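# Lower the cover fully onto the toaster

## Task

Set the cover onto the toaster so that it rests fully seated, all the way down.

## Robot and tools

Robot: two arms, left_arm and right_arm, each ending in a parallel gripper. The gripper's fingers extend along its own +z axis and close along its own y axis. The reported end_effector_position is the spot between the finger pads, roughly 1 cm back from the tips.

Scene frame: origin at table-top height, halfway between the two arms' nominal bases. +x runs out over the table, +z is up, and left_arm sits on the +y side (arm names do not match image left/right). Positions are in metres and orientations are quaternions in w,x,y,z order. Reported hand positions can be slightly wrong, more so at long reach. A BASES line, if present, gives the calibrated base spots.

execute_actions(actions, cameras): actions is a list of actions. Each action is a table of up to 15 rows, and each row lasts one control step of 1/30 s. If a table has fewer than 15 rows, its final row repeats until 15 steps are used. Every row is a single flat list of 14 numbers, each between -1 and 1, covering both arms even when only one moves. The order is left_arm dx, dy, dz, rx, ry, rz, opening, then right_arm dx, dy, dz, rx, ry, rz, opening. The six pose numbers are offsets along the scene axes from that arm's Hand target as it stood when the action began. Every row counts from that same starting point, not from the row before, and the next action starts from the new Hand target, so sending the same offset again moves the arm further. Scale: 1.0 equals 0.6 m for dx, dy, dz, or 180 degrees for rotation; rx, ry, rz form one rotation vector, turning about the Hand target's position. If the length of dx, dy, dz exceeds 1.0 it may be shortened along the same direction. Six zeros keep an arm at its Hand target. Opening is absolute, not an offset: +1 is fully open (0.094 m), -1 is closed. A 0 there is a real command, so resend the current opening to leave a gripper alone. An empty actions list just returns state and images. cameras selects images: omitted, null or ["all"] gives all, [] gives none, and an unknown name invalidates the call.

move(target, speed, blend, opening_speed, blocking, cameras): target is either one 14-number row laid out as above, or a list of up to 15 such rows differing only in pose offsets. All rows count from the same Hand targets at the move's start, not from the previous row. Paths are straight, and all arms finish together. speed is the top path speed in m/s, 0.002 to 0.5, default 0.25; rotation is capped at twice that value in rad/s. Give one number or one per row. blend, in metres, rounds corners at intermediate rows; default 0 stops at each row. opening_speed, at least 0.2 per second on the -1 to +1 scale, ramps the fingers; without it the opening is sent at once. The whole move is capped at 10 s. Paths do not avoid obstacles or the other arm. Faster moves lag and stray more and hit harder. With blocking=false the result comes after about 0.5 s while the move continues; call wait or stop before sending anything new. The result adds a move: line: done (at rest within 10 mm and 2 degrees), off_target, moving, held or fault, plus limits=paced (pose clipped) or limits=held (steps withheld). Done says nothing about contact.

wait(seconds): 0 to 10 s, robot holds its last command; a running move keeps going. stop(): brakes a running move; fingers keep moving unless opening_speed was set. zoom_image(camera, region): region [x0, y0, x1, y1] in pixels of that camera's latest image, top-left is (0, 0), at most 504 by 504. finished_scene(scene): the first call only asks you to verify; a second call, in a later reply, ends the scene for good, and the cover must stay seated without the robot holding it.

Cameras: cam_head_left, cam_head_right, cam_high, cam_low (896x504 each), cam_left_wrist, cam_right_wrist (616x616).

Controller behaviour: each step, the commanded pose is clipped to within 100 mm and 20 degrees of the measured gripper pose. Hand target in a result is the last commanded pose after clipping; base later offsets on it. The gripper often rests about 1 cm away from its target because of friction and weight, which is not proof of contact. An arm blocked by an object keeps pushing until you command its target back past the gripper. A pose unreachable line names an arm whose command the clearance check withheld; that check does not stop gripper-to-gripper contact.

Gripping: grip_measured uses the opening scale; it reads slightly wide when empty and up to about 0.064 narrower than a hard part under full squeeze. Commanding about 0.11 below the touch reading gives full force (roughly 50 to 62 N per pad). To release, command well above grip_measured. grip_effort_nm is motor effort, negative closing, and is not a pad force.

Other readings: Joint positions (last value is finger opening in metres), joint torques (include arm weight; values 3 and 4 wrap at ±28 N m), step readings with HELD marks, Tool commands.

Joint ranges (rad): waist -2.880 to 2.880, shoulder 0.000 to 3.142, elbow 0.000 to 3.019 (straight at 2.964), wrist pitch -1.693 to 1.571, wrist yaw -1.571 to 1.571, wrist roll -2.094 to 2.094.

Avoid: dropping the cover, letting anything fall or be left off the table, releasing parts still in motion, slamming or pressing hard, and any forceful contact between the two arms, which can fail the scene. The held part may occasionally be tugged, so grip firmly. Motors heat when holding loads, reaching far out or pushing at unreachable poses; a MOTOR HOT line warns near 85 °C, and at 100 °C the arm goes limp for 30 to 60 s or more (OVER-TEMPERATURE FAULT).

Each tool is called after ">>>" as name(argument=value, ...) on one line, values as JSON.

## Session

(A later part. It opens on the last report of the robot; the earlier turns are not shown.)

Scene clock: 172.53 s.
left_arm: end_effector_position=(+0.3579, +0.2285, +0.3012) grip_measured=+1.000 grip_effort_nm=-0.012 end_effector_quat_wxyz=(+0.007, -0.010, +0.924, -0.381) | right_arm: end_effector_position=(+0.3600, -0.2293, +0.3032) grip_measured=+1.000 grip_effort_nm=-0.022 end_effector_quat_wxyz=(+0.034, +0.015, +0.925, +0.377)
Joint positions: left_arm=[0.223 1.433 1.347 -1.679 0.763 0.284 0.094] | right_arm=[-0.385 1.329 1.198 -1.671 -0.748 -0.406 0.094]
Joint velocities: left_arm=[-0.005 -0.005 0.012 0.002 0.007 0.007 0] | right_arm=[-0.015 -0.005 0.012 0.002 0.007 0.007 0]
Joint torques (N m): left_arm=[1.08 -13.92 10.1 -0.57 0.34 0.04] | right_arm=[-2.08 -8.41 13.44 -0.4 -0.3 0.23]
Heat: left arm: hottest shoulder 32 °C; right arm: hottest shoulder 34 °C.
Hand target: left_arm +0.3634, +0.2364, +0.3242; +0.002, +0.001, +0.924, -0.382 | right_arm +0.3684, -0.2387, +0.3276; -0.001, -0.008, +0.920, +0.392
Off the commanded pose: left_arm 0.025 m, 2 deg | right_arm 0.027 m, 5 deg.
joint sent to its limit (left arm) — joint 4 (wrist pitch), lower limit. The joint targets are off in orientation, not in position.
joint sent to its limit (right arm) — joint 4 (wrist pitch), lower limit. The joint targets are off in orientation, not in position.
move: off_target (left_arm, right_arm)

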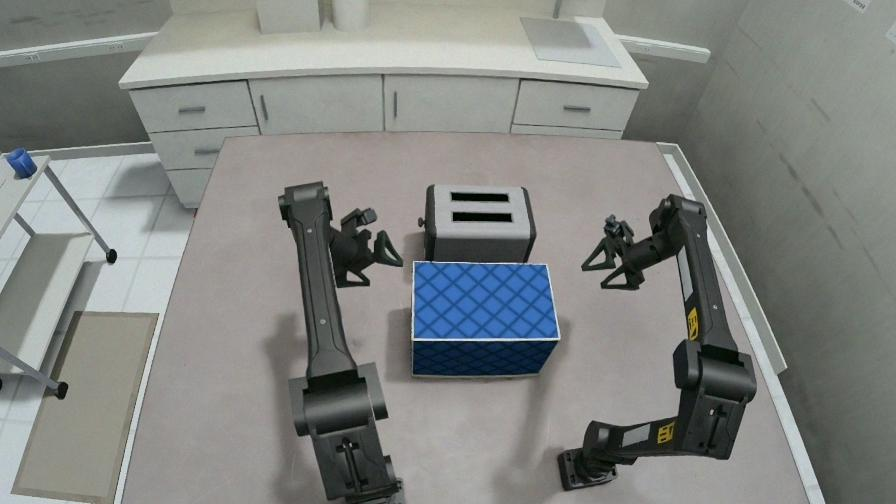

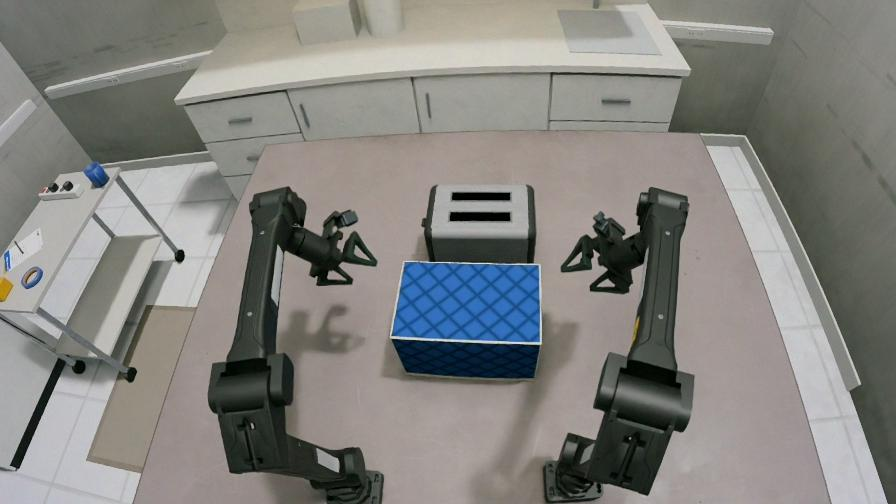

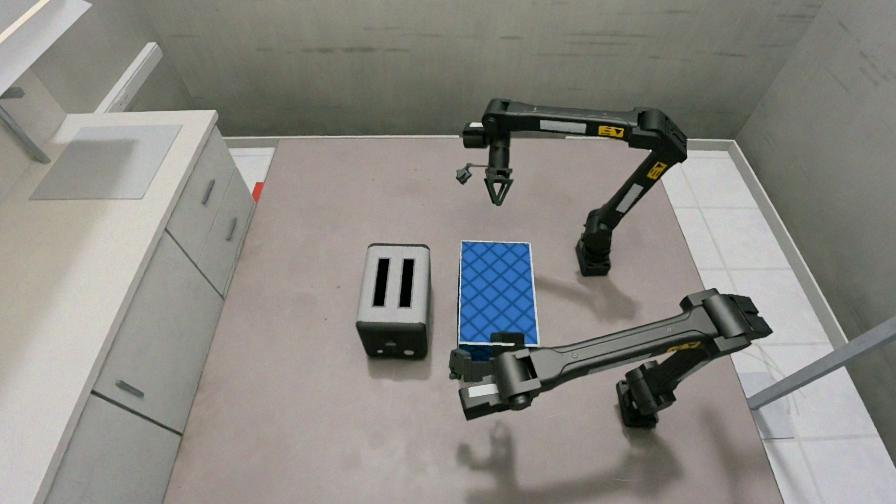

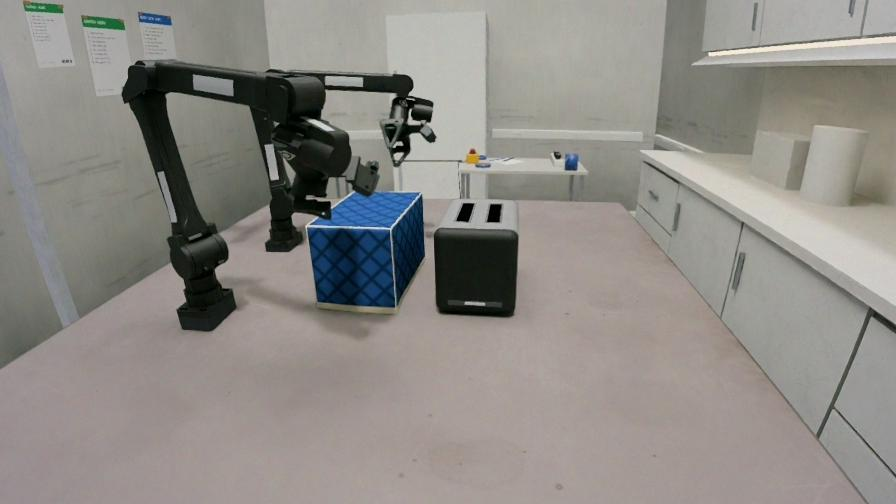

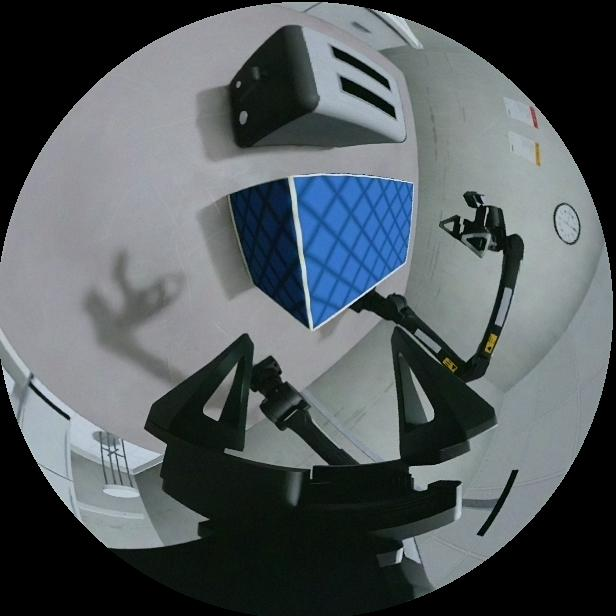

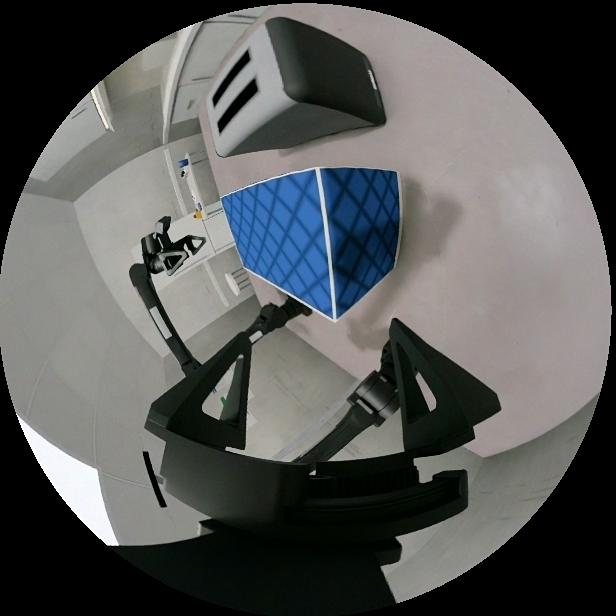

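>>> move(target=[0.008,-0.136,-0.15,0,0,0,1,0.0,0.136,-0.158,0,0,-0.02,1], speed=0.08)

Scene clock: 192.07 s.
left_arm: end_effector_position=(+0.3637, +0.1623, +0.2353) grip_measured=+1.000 grip_effort_nm=-0.012 end_effector_quat_wxyz=(+0.002, -0.002, +0.925, -0.381) | right_arm: end_effector_position=(+0.3695, -0.1610, +0.2407) grip_measured=+1.000 grip_effort_nm=-0.017 end_effector_quat_wxyz=(+0.024, +0.016, +0.920, +0.391)
Joint positions: left_arm=[0.057 1.432 1.175 -1.367 0.78 0.079 0.094] | right_arm=[-0.201 1.328 1.024 -1.357 -0.801 -0.168 0.094]
Joint velocities: left_arm=[-0.005 -0.015 0.012 -0.002 -0.022 0.037 0] | right_arm=[0.005 0.005 -0.017 0.002 -0.051 -0.051 0]
Joint torques (N m): left_arm=[-1.08 -11.81 7.17 0.34 0.62 0.03] | right_arm=[0.09 -6.59 7.43 0.29 -0.68 0.21]
Heat: left arm: hottest elbow 33 °C; right arm: hottest shoulder 33 °C.
Hand target: left_arm +0.3668, +0.1563, +0.2333; +0.001, +0.001, +0.924, -0.382 | right_arm +0.3673, -0.1557, +0.2340; +0.012, +0.020, +0.919, +0.394
Off the commanded pose: left_arm 0.009 m, 0 deg | right_arm 0.009 m, 2 deg.
move: done

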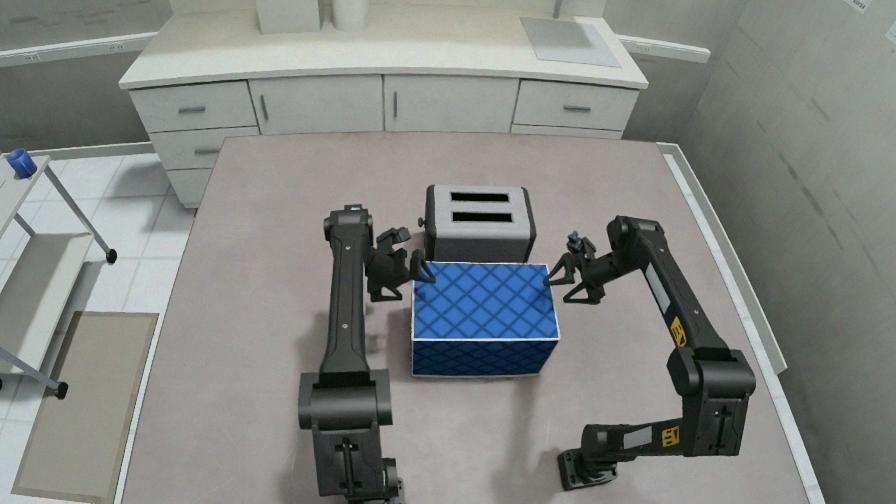

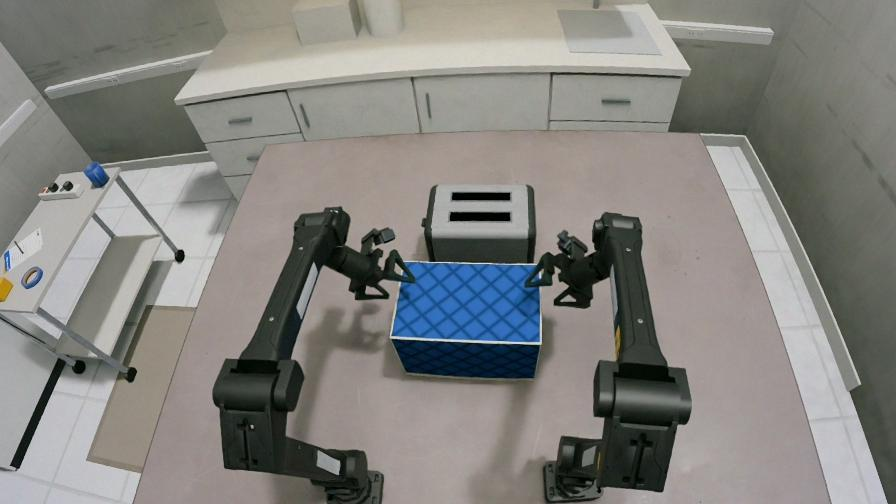

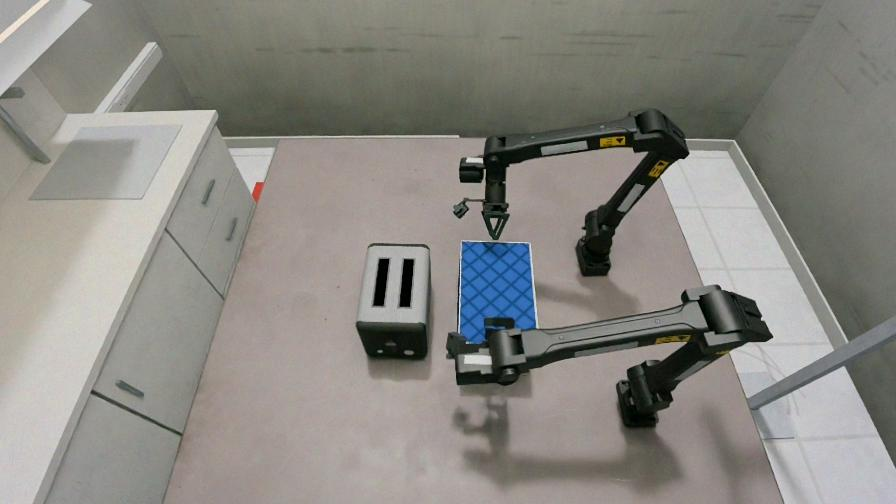

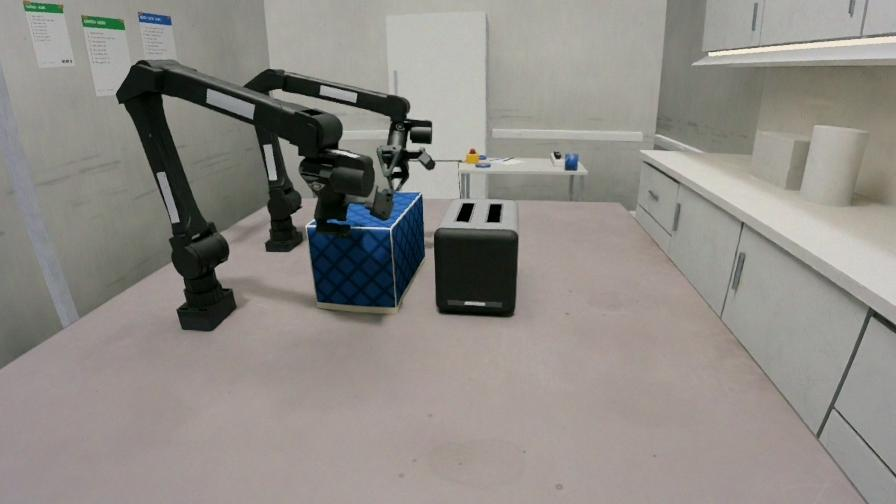

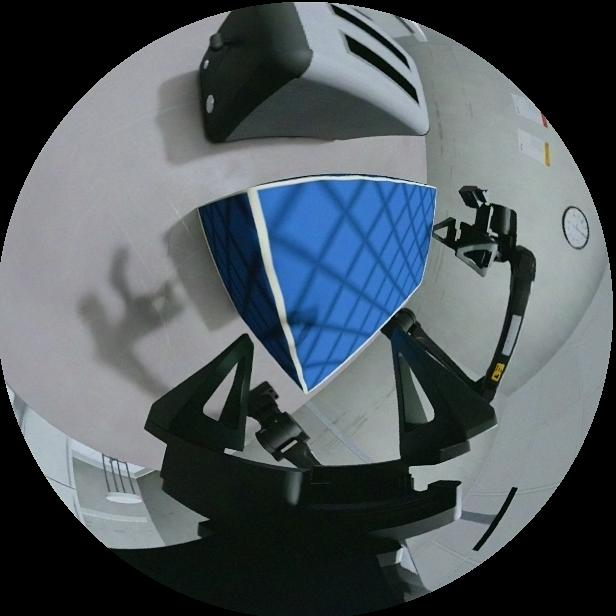

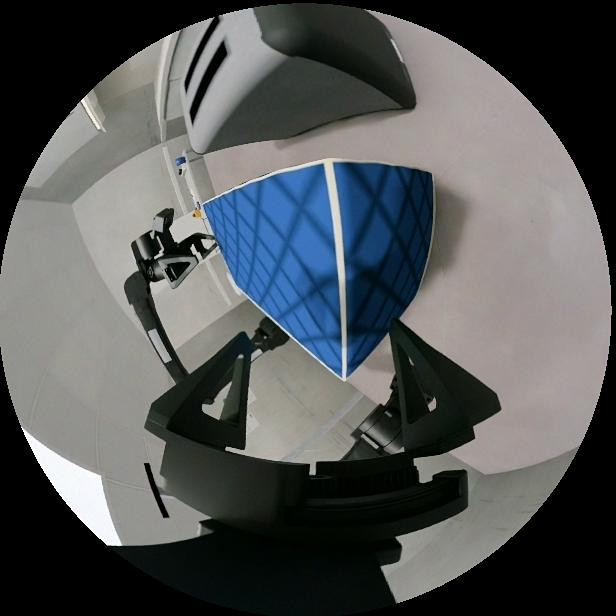

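>>> move(target=[0,-0.02,-0.05,0,0,0,1,0,0.02,-0.06,0,0,0,1], speed=0.06, cameras=["cam_left_wrist","cam_right_wrist","cam_low"])

Scene clock: 201.27 s.
left_arm: end_effector_position=(+0.3634, +0.1516, +0.2073) grip_measured=+1.000 grip_effort_nm=-0.007 end_effector_quat_wxyz=(+0.005, -0.002, +0.925, -0.381) | right_arm: end_effector_position=(+0.3690, -0.1493, +0.2090) grip_measured=+1.000 grip_effort_nm=-0.012 end_effector_quat_wxyz=(+0.030, +0.014, +0.920, +0.391)
Joint positions: left_arm=[0.03 1.443 1.11 -1.259 0.781 0.04 0.094] | right_arm=[-0.169 1.339 0.947 -1.221 -0.805 -0.119 0.094]
Joint velocities: left_arm=[-0.015 -0.015 0.002 0.012 -0.007 -0.007 0] | right_arm=[-0.024 -0.015 0.012 -0.007 -0.022 -0.022 0]
Joint torques (N m): left_arm=[-1.38 -11.05 7.15 0.4 0.63 0.03] | right_arm=[0.21 -5.42 7.31 0.4 -0.68 0.22]
Heat: left arm: hottest elbow 33 °C; right arm: hottest shoulder 33 °C.
Hand target: left_arm +0.3668, +0.1449, +0.2032; +0.001, +0.001, +0.924, -0.382 | right_arm +0.3669, -0.1435, +0.1982; +0.012, +0.020, +0.918, +0.395
Off the commanded pose: left_arm 0.009 m, 1 deg | right_arm 0.013 m, 2 deg.
move: off_target (right_arm)
Images, in order (width x height): cam_low 896x504, cam_left_wrist 616x616, cam_right_wrist 616x616.

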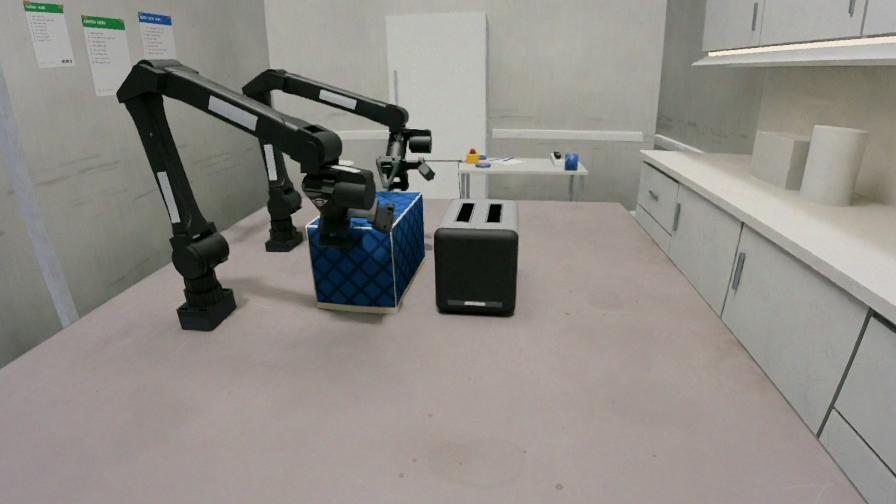

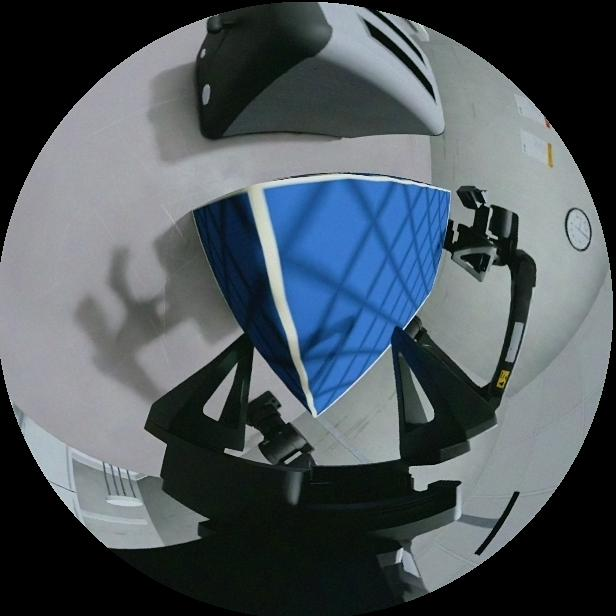

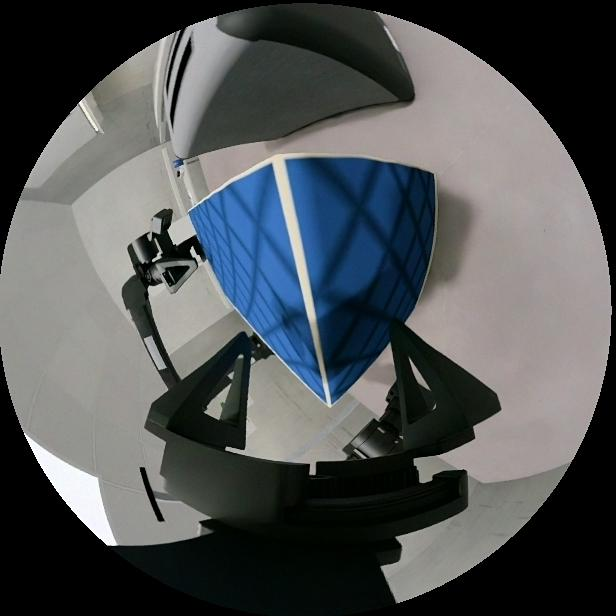

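>>> move(target=[0,-0.013,-0.022,0,0,0,1,0,0.015,-0.015,0,0,0,1], speed=0.06, cameras=[])

>>> move(target=[0,0,0,0,0,0,-0.6,0,0,0,0,0,0,-0.6], opening_speed=0.6)

>>> zoom_image(camera="cam_head_right", region=[340, 220, 610, 390])

Scene clock: 205.50 s.
left_arm: end_effector_position=(+0.3635, +0.1440, +0.1945) grip_measured=+1.000 grip_effort_nm=-0.012 end_effector_quat_wxyz=(+0.005, -0.001, +0.925, -0.381) | right_arm: end_effector_position=(+0.3694, -0.1401, +0.2010) grip_measured=+1.000 grip_effort_nm=-0.022 end_effector_quat_wxyz=(+0.031, +0.013, +0.920, +0.391)
Joint positions: left_arm=[0.011 1.451 1.083 -1.204 0.781 0.014 0.094] | right_arm=[-0.143 1.34 0.924 -1.169 -0.807 -0.082 0.094]
Joint velocities: left_arm=[-0.005 -0.015 -0.007 0.022 -0.022 -0.007 0] | right_arm=[0.005 -0.015 0.012 -0.002 -0.007 -0.007 0]
Joint torques (N m): left_arm=[-1.38 -10.46 7.02 0.46 0.61 0.02] | right_arm=[0.09 -5.48 7.19 0.43 -0.68 0.23]
Heat: left arm: hottest elbow 34 °C; right arm: hottest shoulder 33 °C.
Hand target: left_arm +0.3666, +0.1373, +0.1899; +0.000, +0.001, +0.924, -0.382 | right_arm +0.3668, -0.1343, +0.1894; +0.013, +0.020, +0.918, +0.395
Off the commanded pose: left_arm 0.009 m, 1 deg | right_arm 0.013 m, 2 deg.
move: off_target (right_arm)
No camera images: "cameras" was empty.

Scene clock: 208.53 s.
left_arm: end_effector_position=(+0.3635, +0.1440, +0.1945) grip_measured=-0.597 grip_effort_nm=-0.115 end_effector_quat_wxyz=(+0.005, -0.002, +0.925, -0.381) | right_arm: end_effector_position=(+0.3693, -0.1401, +0.2007) grip_measured=-0.597 grip_effort_nm=-0.120 end_effector_quat_wxyz=(+0.030, +0.014, +0.920, +0.391)
Joint positions: left_arm=[0.011 1.451 1.083 -1.204 0.781 0.013 0.019] | right_arm=[-0.143 1.341 0.924 -1.169 -0.807 -0.082 0.019]
Joint velocities: left_arm=[-0.015 0.005 0.002 -0.002 -0.051 -0.022 -0.001] | right_arm=[-0.005 0.005 0.007 -0.012 -0.022 -0.066 0]
Joint torques (N m): left_arm=[-1.03 -10.7 7.08 0.46 0.62 0.04] | right_arm=[0.03 -5.48 7.25 0.42 -0.68 0.22]
Heat: left arm: hottest elbow 33 °C; right arm: hottest shoulder 33 °C.
Hand target: left_arm +0.3666, +0.1373, +0.1899; +0.000, +0.001, +0.924, -0.382 | right_arm +0.3668, -0.1343, +0.1894; +0.013, +0.020, +0.918, +0.395
Off the commanded pose: left_arm 0.009 m, 1 deg | right_arm 0.013 m, 2 deg.
move: off_target (right_arm)

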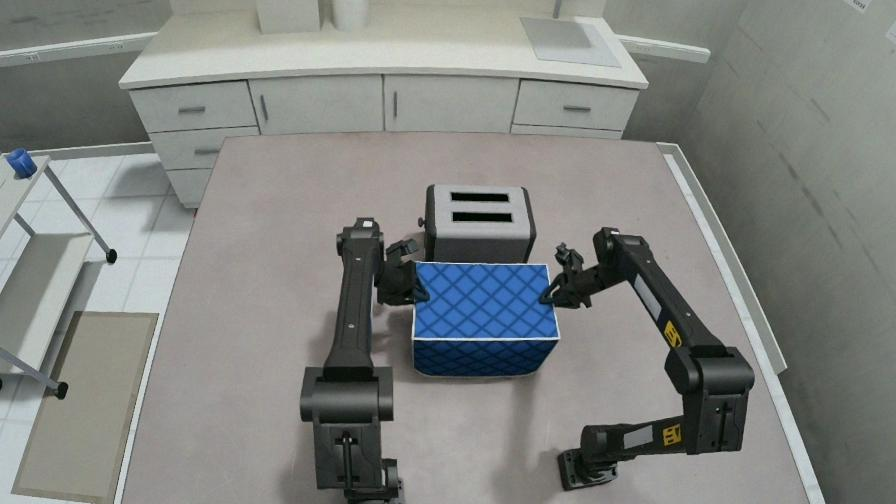

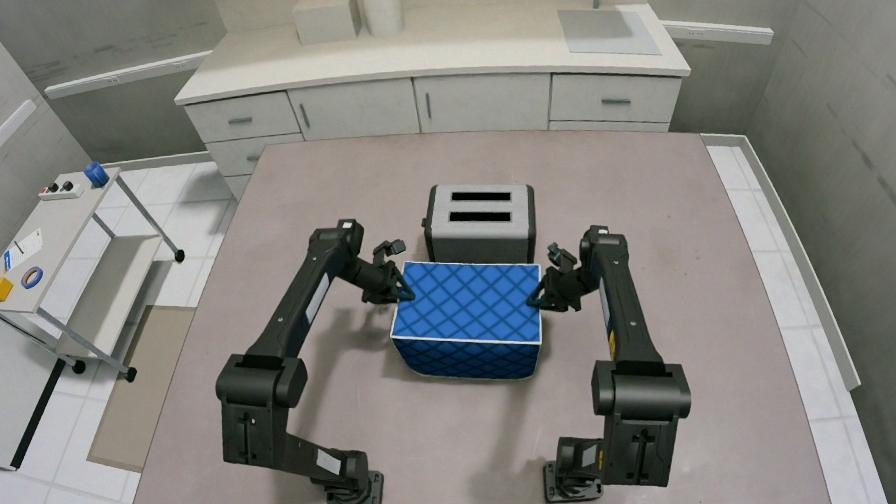

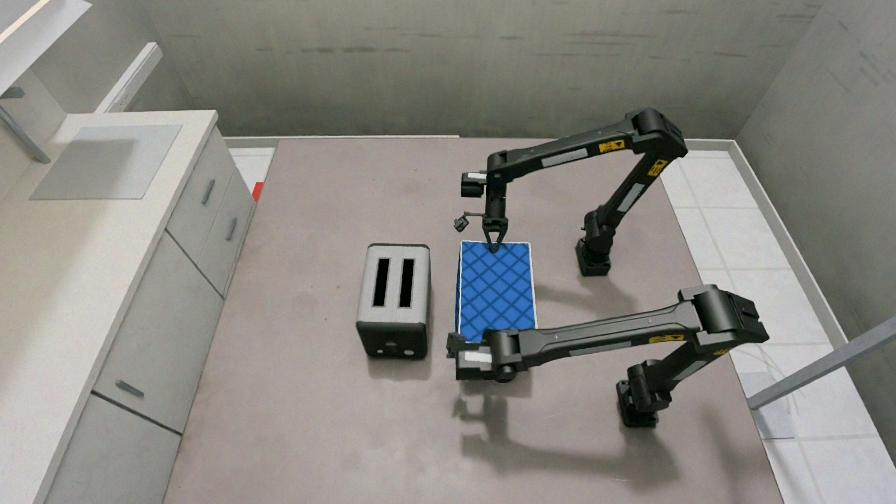

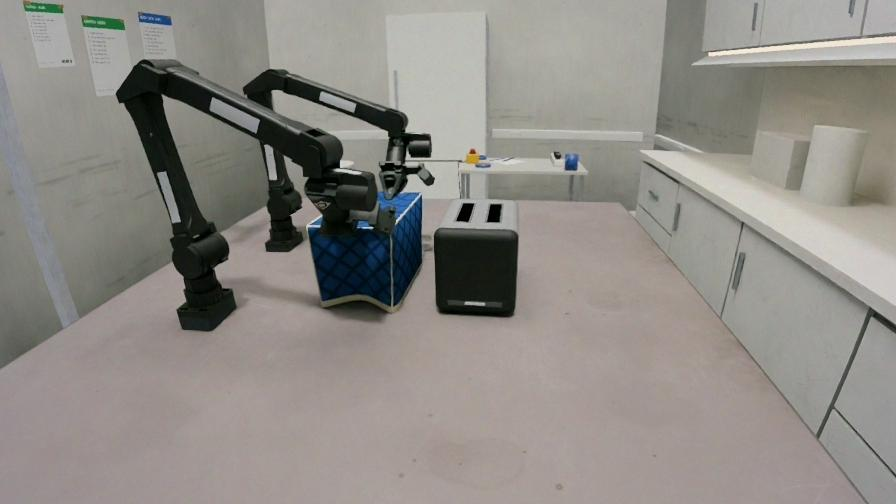

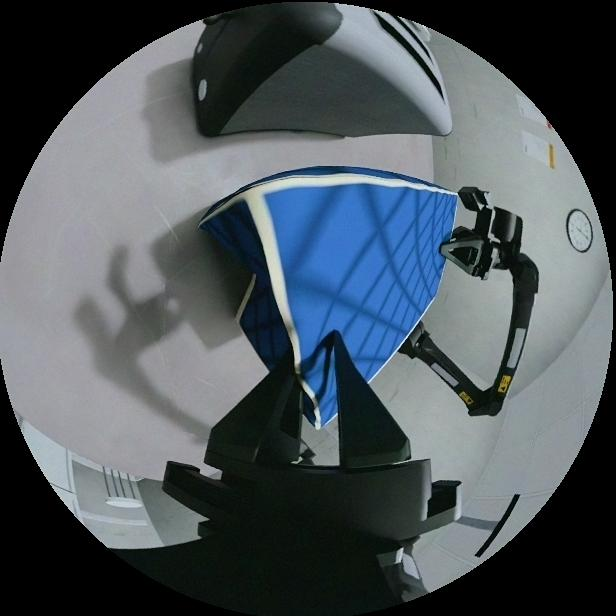

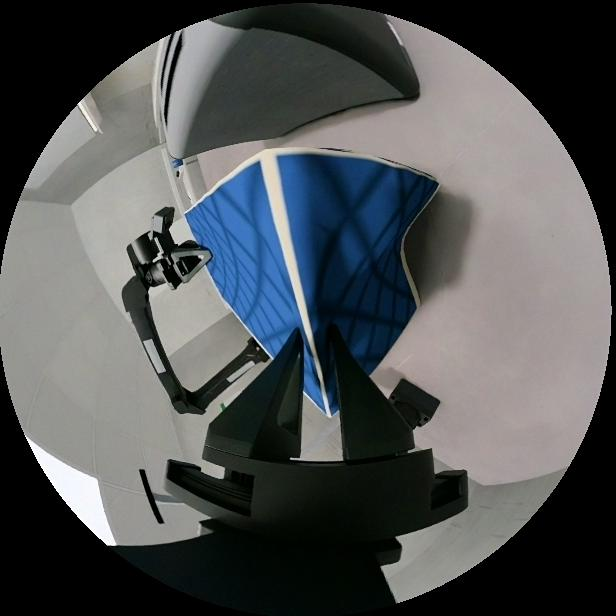

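Scaled by 1.867.

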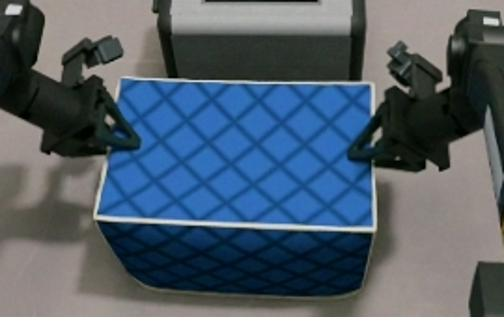

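>>> move(target=[0,0,0,0,0,0,-1,0,0,0,0,0,0,-1], opening_speed=0.5, cameras=[])

>>> move(target=[0,0,0.2,0,0,0,-1,0,0,0.2,0,0,0,-1], speed=0.1)

Scene clock: 214.43 s.
left_arm: end_effector_position=(+0.3631, +0.1421, +0.1950) grip_measured=-0.895 grip_effort_nm=-1.013 end_effector_quat_wxyz=(+0.004, -0.001, +0.924, -0.383) | right_arm: end_effector_position=(+0.3692, -0.1387, +0.2013) grip_measured=-0.930 grip_effort_nm=-0.999 end_effector_quat_wxyz=(+0.030, +0.013, +0.919, +0.394)
Joint positions: left_arm=[0.008 1.451 1.083 -1.204 0.785 0.012 0.005] | right_arm=[-0.141 1.341 0.924 -1.169 -0.812 -0.081 0.003]
Joint velocities: left_arm=[0.005 -0.005 -0.017 0.012 0.022 0.081 0] | right_arm=[-0.005 -0.005 0.002 0.002 0.051 -0.007 -0.001]
Joint torques (N m): left_arm=[-1.38 -10.7 7.15 0.51 0.46 0.05] | right_arm=[-0.03 -5.54 7.24 0.44 -0.5 0.21]
Heat: left arm: hottest elbow 33 °C; right arm: hottest shoulder 33 °C.
Hand target: left_arm +0.3666, +0.1374, +0.1899; +0.000, +0.001, +0.924, -0.382 | right_arm +0.3668, -0.1343, +0.1894; +0.013, +0.020, +0.918, +0.395
Off the commanded pose: left_arm 0.008 m, 0 deg | right_arm 0.013 m, 2 deg.
move: off_target (right_arm)
No camera images: "cameras" was empty.

Scene clock: 216.30 s.
left_arm: end_effector_position=(+0.3598, +0.1410, +0.2837) grip_measured=-0.897 grip_effort_nm=-1.023 end_effector_quat_wxyz=(-0.022, -0.012, +0.924, -0.383) | right_arm: end_effector_position=(+0.3574, -0.1374, +0.2832) grip_measured=-0.933 grip_effort_nm=-1.038 end_effector_quat_wxyz=(-0.013, +0.033, +0.917, +0.397)
Joint positions: left_arm=[0.005 1.413 1.282 -1.496 0.785 0.007 0.005] | right_arm=[-0.141 1.289 1.099 -1.488 -0.812 -0.078 0.003]
Joint velocities: left_arm=[-0.005 0.005 0.007 0.012 0.007 0.037 -0.001] | right_arm=[-0.015 -0.005 -0.012 0.012 0.022 0.051 0]
Joint torques (N m): left_arm=[-1.03 -13.74 10.61 -0.4 0.48 0.03] | right_arm=[-0.09 -8.12 13.79 -0.2 -0.53 0.16]
Heat: left arm: hottest elbow 33 °C; right arm: hottest shoulder 33 °C.
Hand target: left_arm +0.3662, +0.1356, +0.3096; +0.000, +0.001, +0.924, -0.382 | right_arm +0.3682, -0.1347, +0.3095; +0.012, +0.020, +0.918, +0.395
Off the commanded pose: left_arm 0.027 m, 3 deg | right_arm 0.028 m, 3 deg.
move: off_target (left_arm, right_arm)

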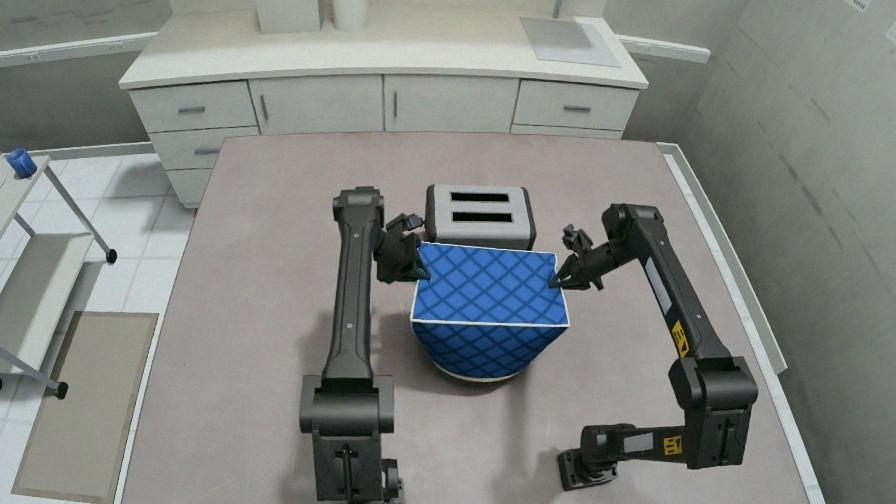

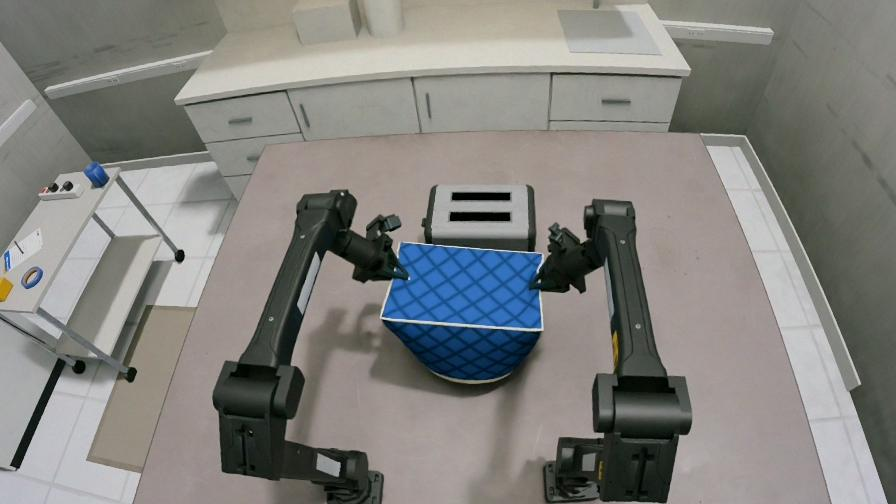

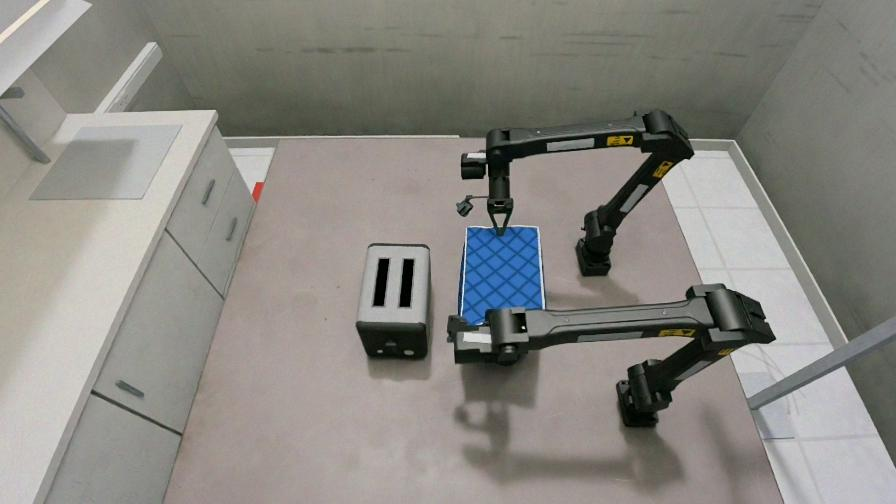

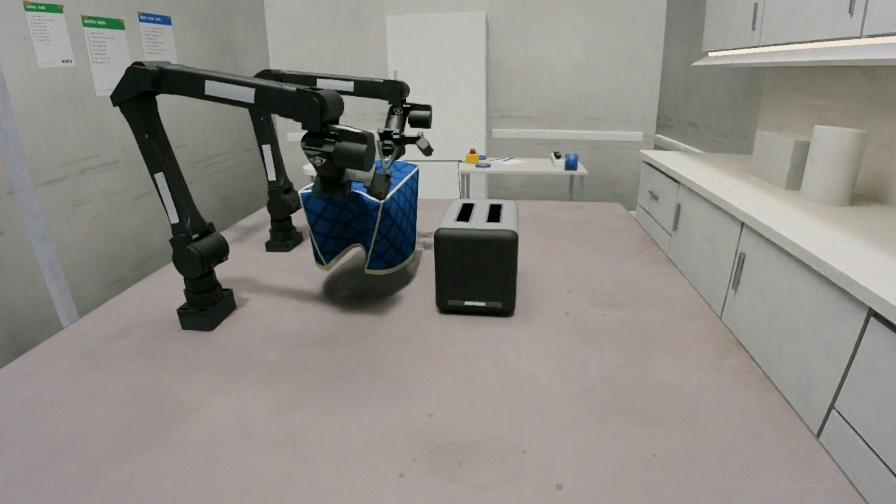

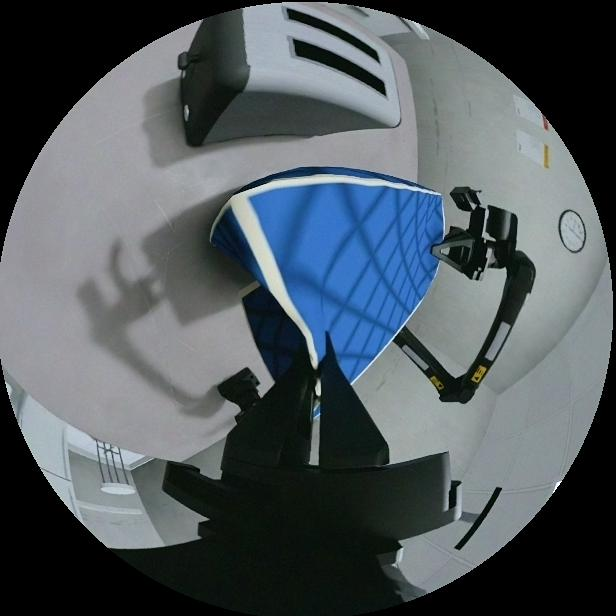

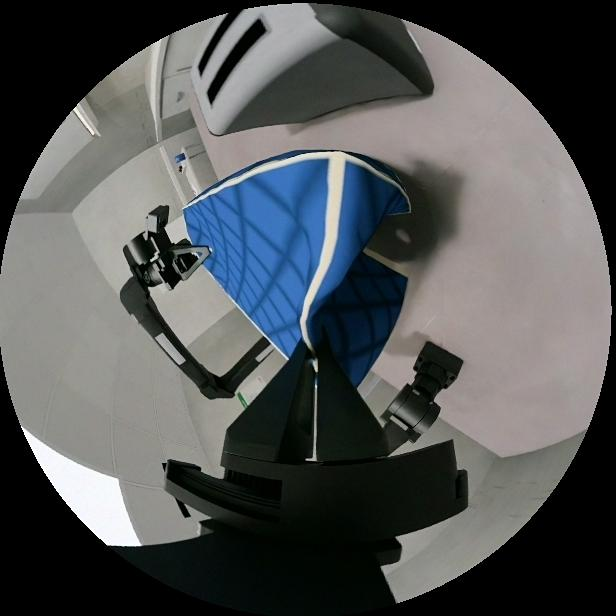

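>>> move(target=[0.1,0.035,0.32,0.22,0,0,-1,0.1,-0.035,0.32,-0.22,0,0,-1], speed=0.12)

Scene clock: 225.50 s.
left_arm: end_effector_position=(+0.4180, +0.1365, +0.4845) grip_measured=-0.897 grip_effort_nm=-1.033 end_effector_quat_wxyz=(+0.172, +0.005, +0.978, -0.114) | right_arm: end_effector_position=(+0.4212, -0.1415, +0.4874) grip_measured=-0.933 grip_effort_nm=-1.028 end_effector_quat_wxyz=(+0.161, +0.011, +0.980, +0.115)
Joint positions: left_arm=[-0.211 1.45 1.947 -1.679 0.152 -0.225 0.005] | right_arm=[0.094 1.312 1.766 -1.668 -0.179 0.187 0.003]
Joint velocities: left_arm=[-0.005 -0.015 -0.002 -0.012 -0.007 0.022 -0.001] | right_arm=[0.015 -0.015 0.002 0.012 -0.139 -0.022 0]
Joint torques (N m): left_arm=[1.79 -12.16 10.45 0.28 -1.37 0.04] | right_arm=[-2.55 -6.18 13.74 0.42 1.58 0.2]
Heat: left arm: hottest elbow 35 °C; right arm: hottest shoulder 33 °C.
Hand target: left_arm +0.4253, +0.1530, +0.5012; +0.011, +0.003, +0.999, -0.052 | right_arm +0.4311, -0.1565, +0.5025; +0.020, +0.016, +0.998, +0.064
Off the commanded pose: left_arm 0.028 m, 21 deg; orientation clipped | right_arm 0.021 m, 18 deg.
joint sent to its limit (left arm) — joint 4 (wrist pitch), lower limit. The joint targets are off in position and orientation.
joint sent to its limit (right arm) — joint 4 (wrist pitch), lower limit. The joint targets are off in orientation, not in position.
move: off_target (left_arm, right_arm); limits=paced

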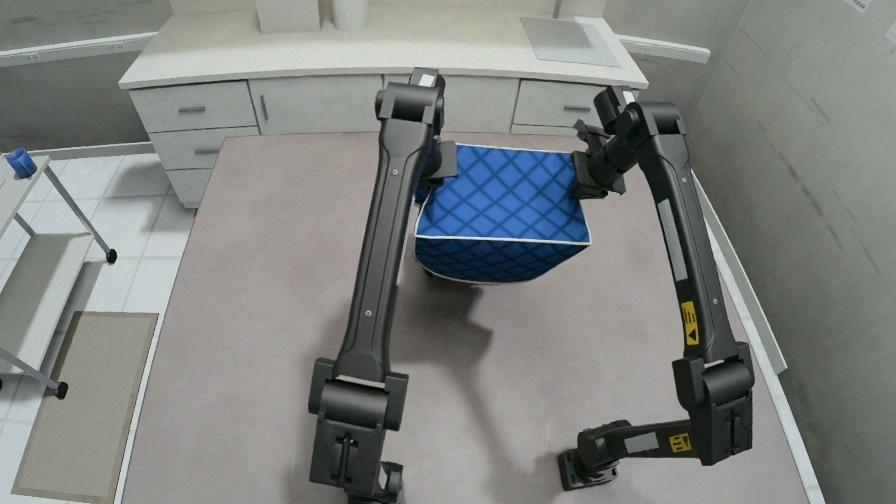

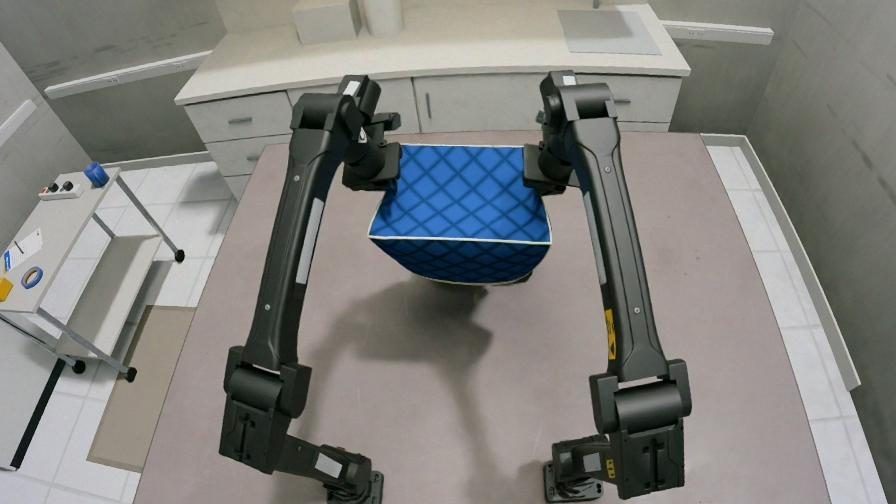

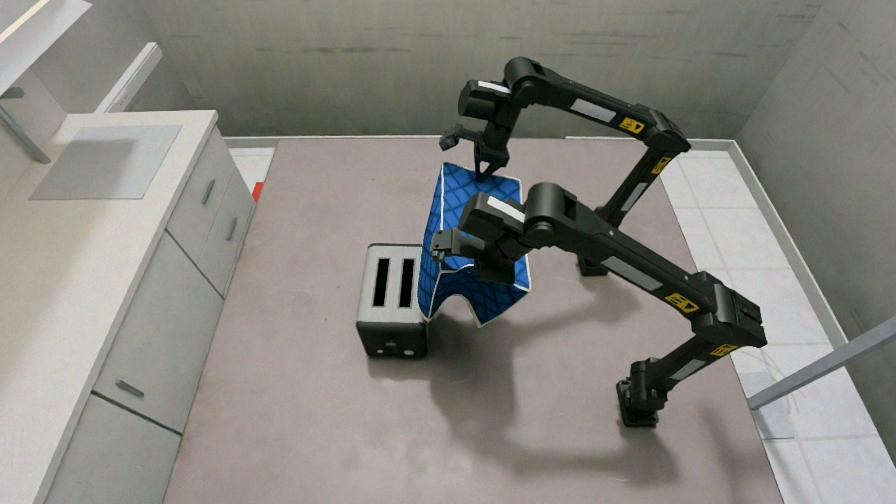

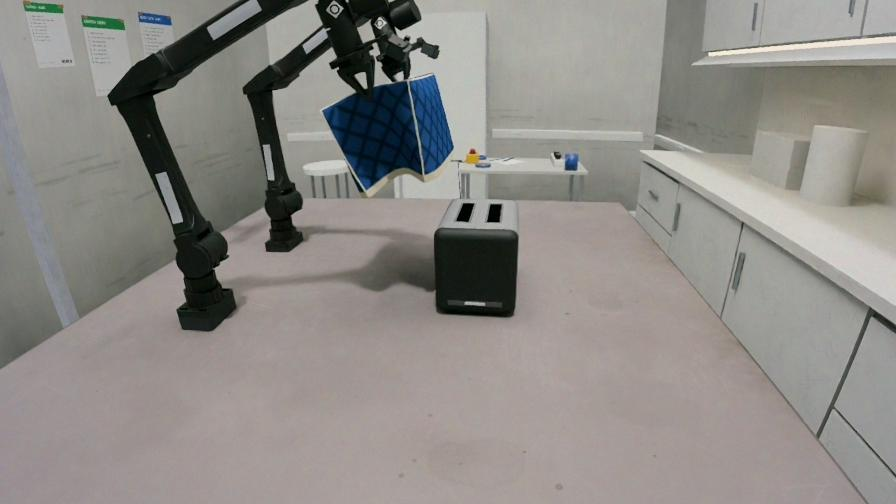

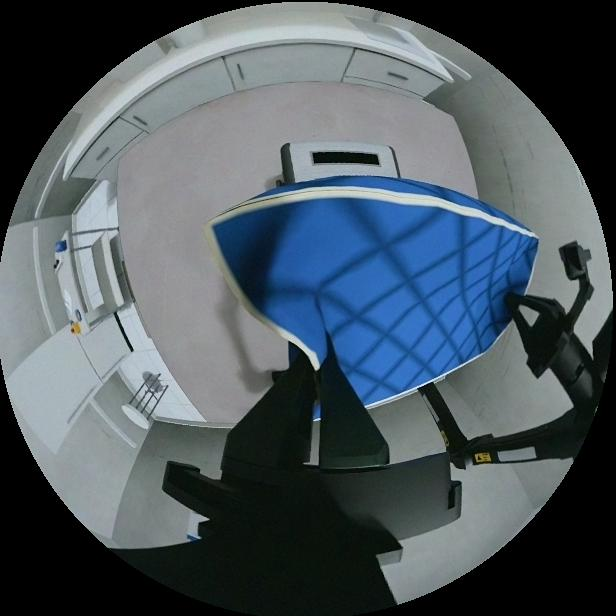

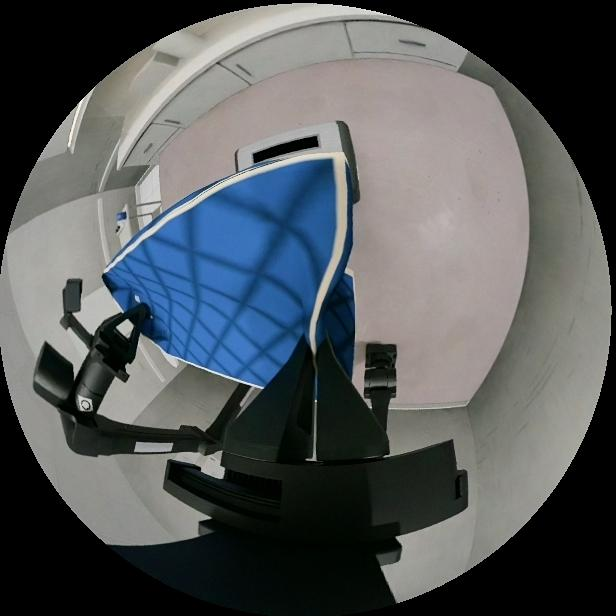

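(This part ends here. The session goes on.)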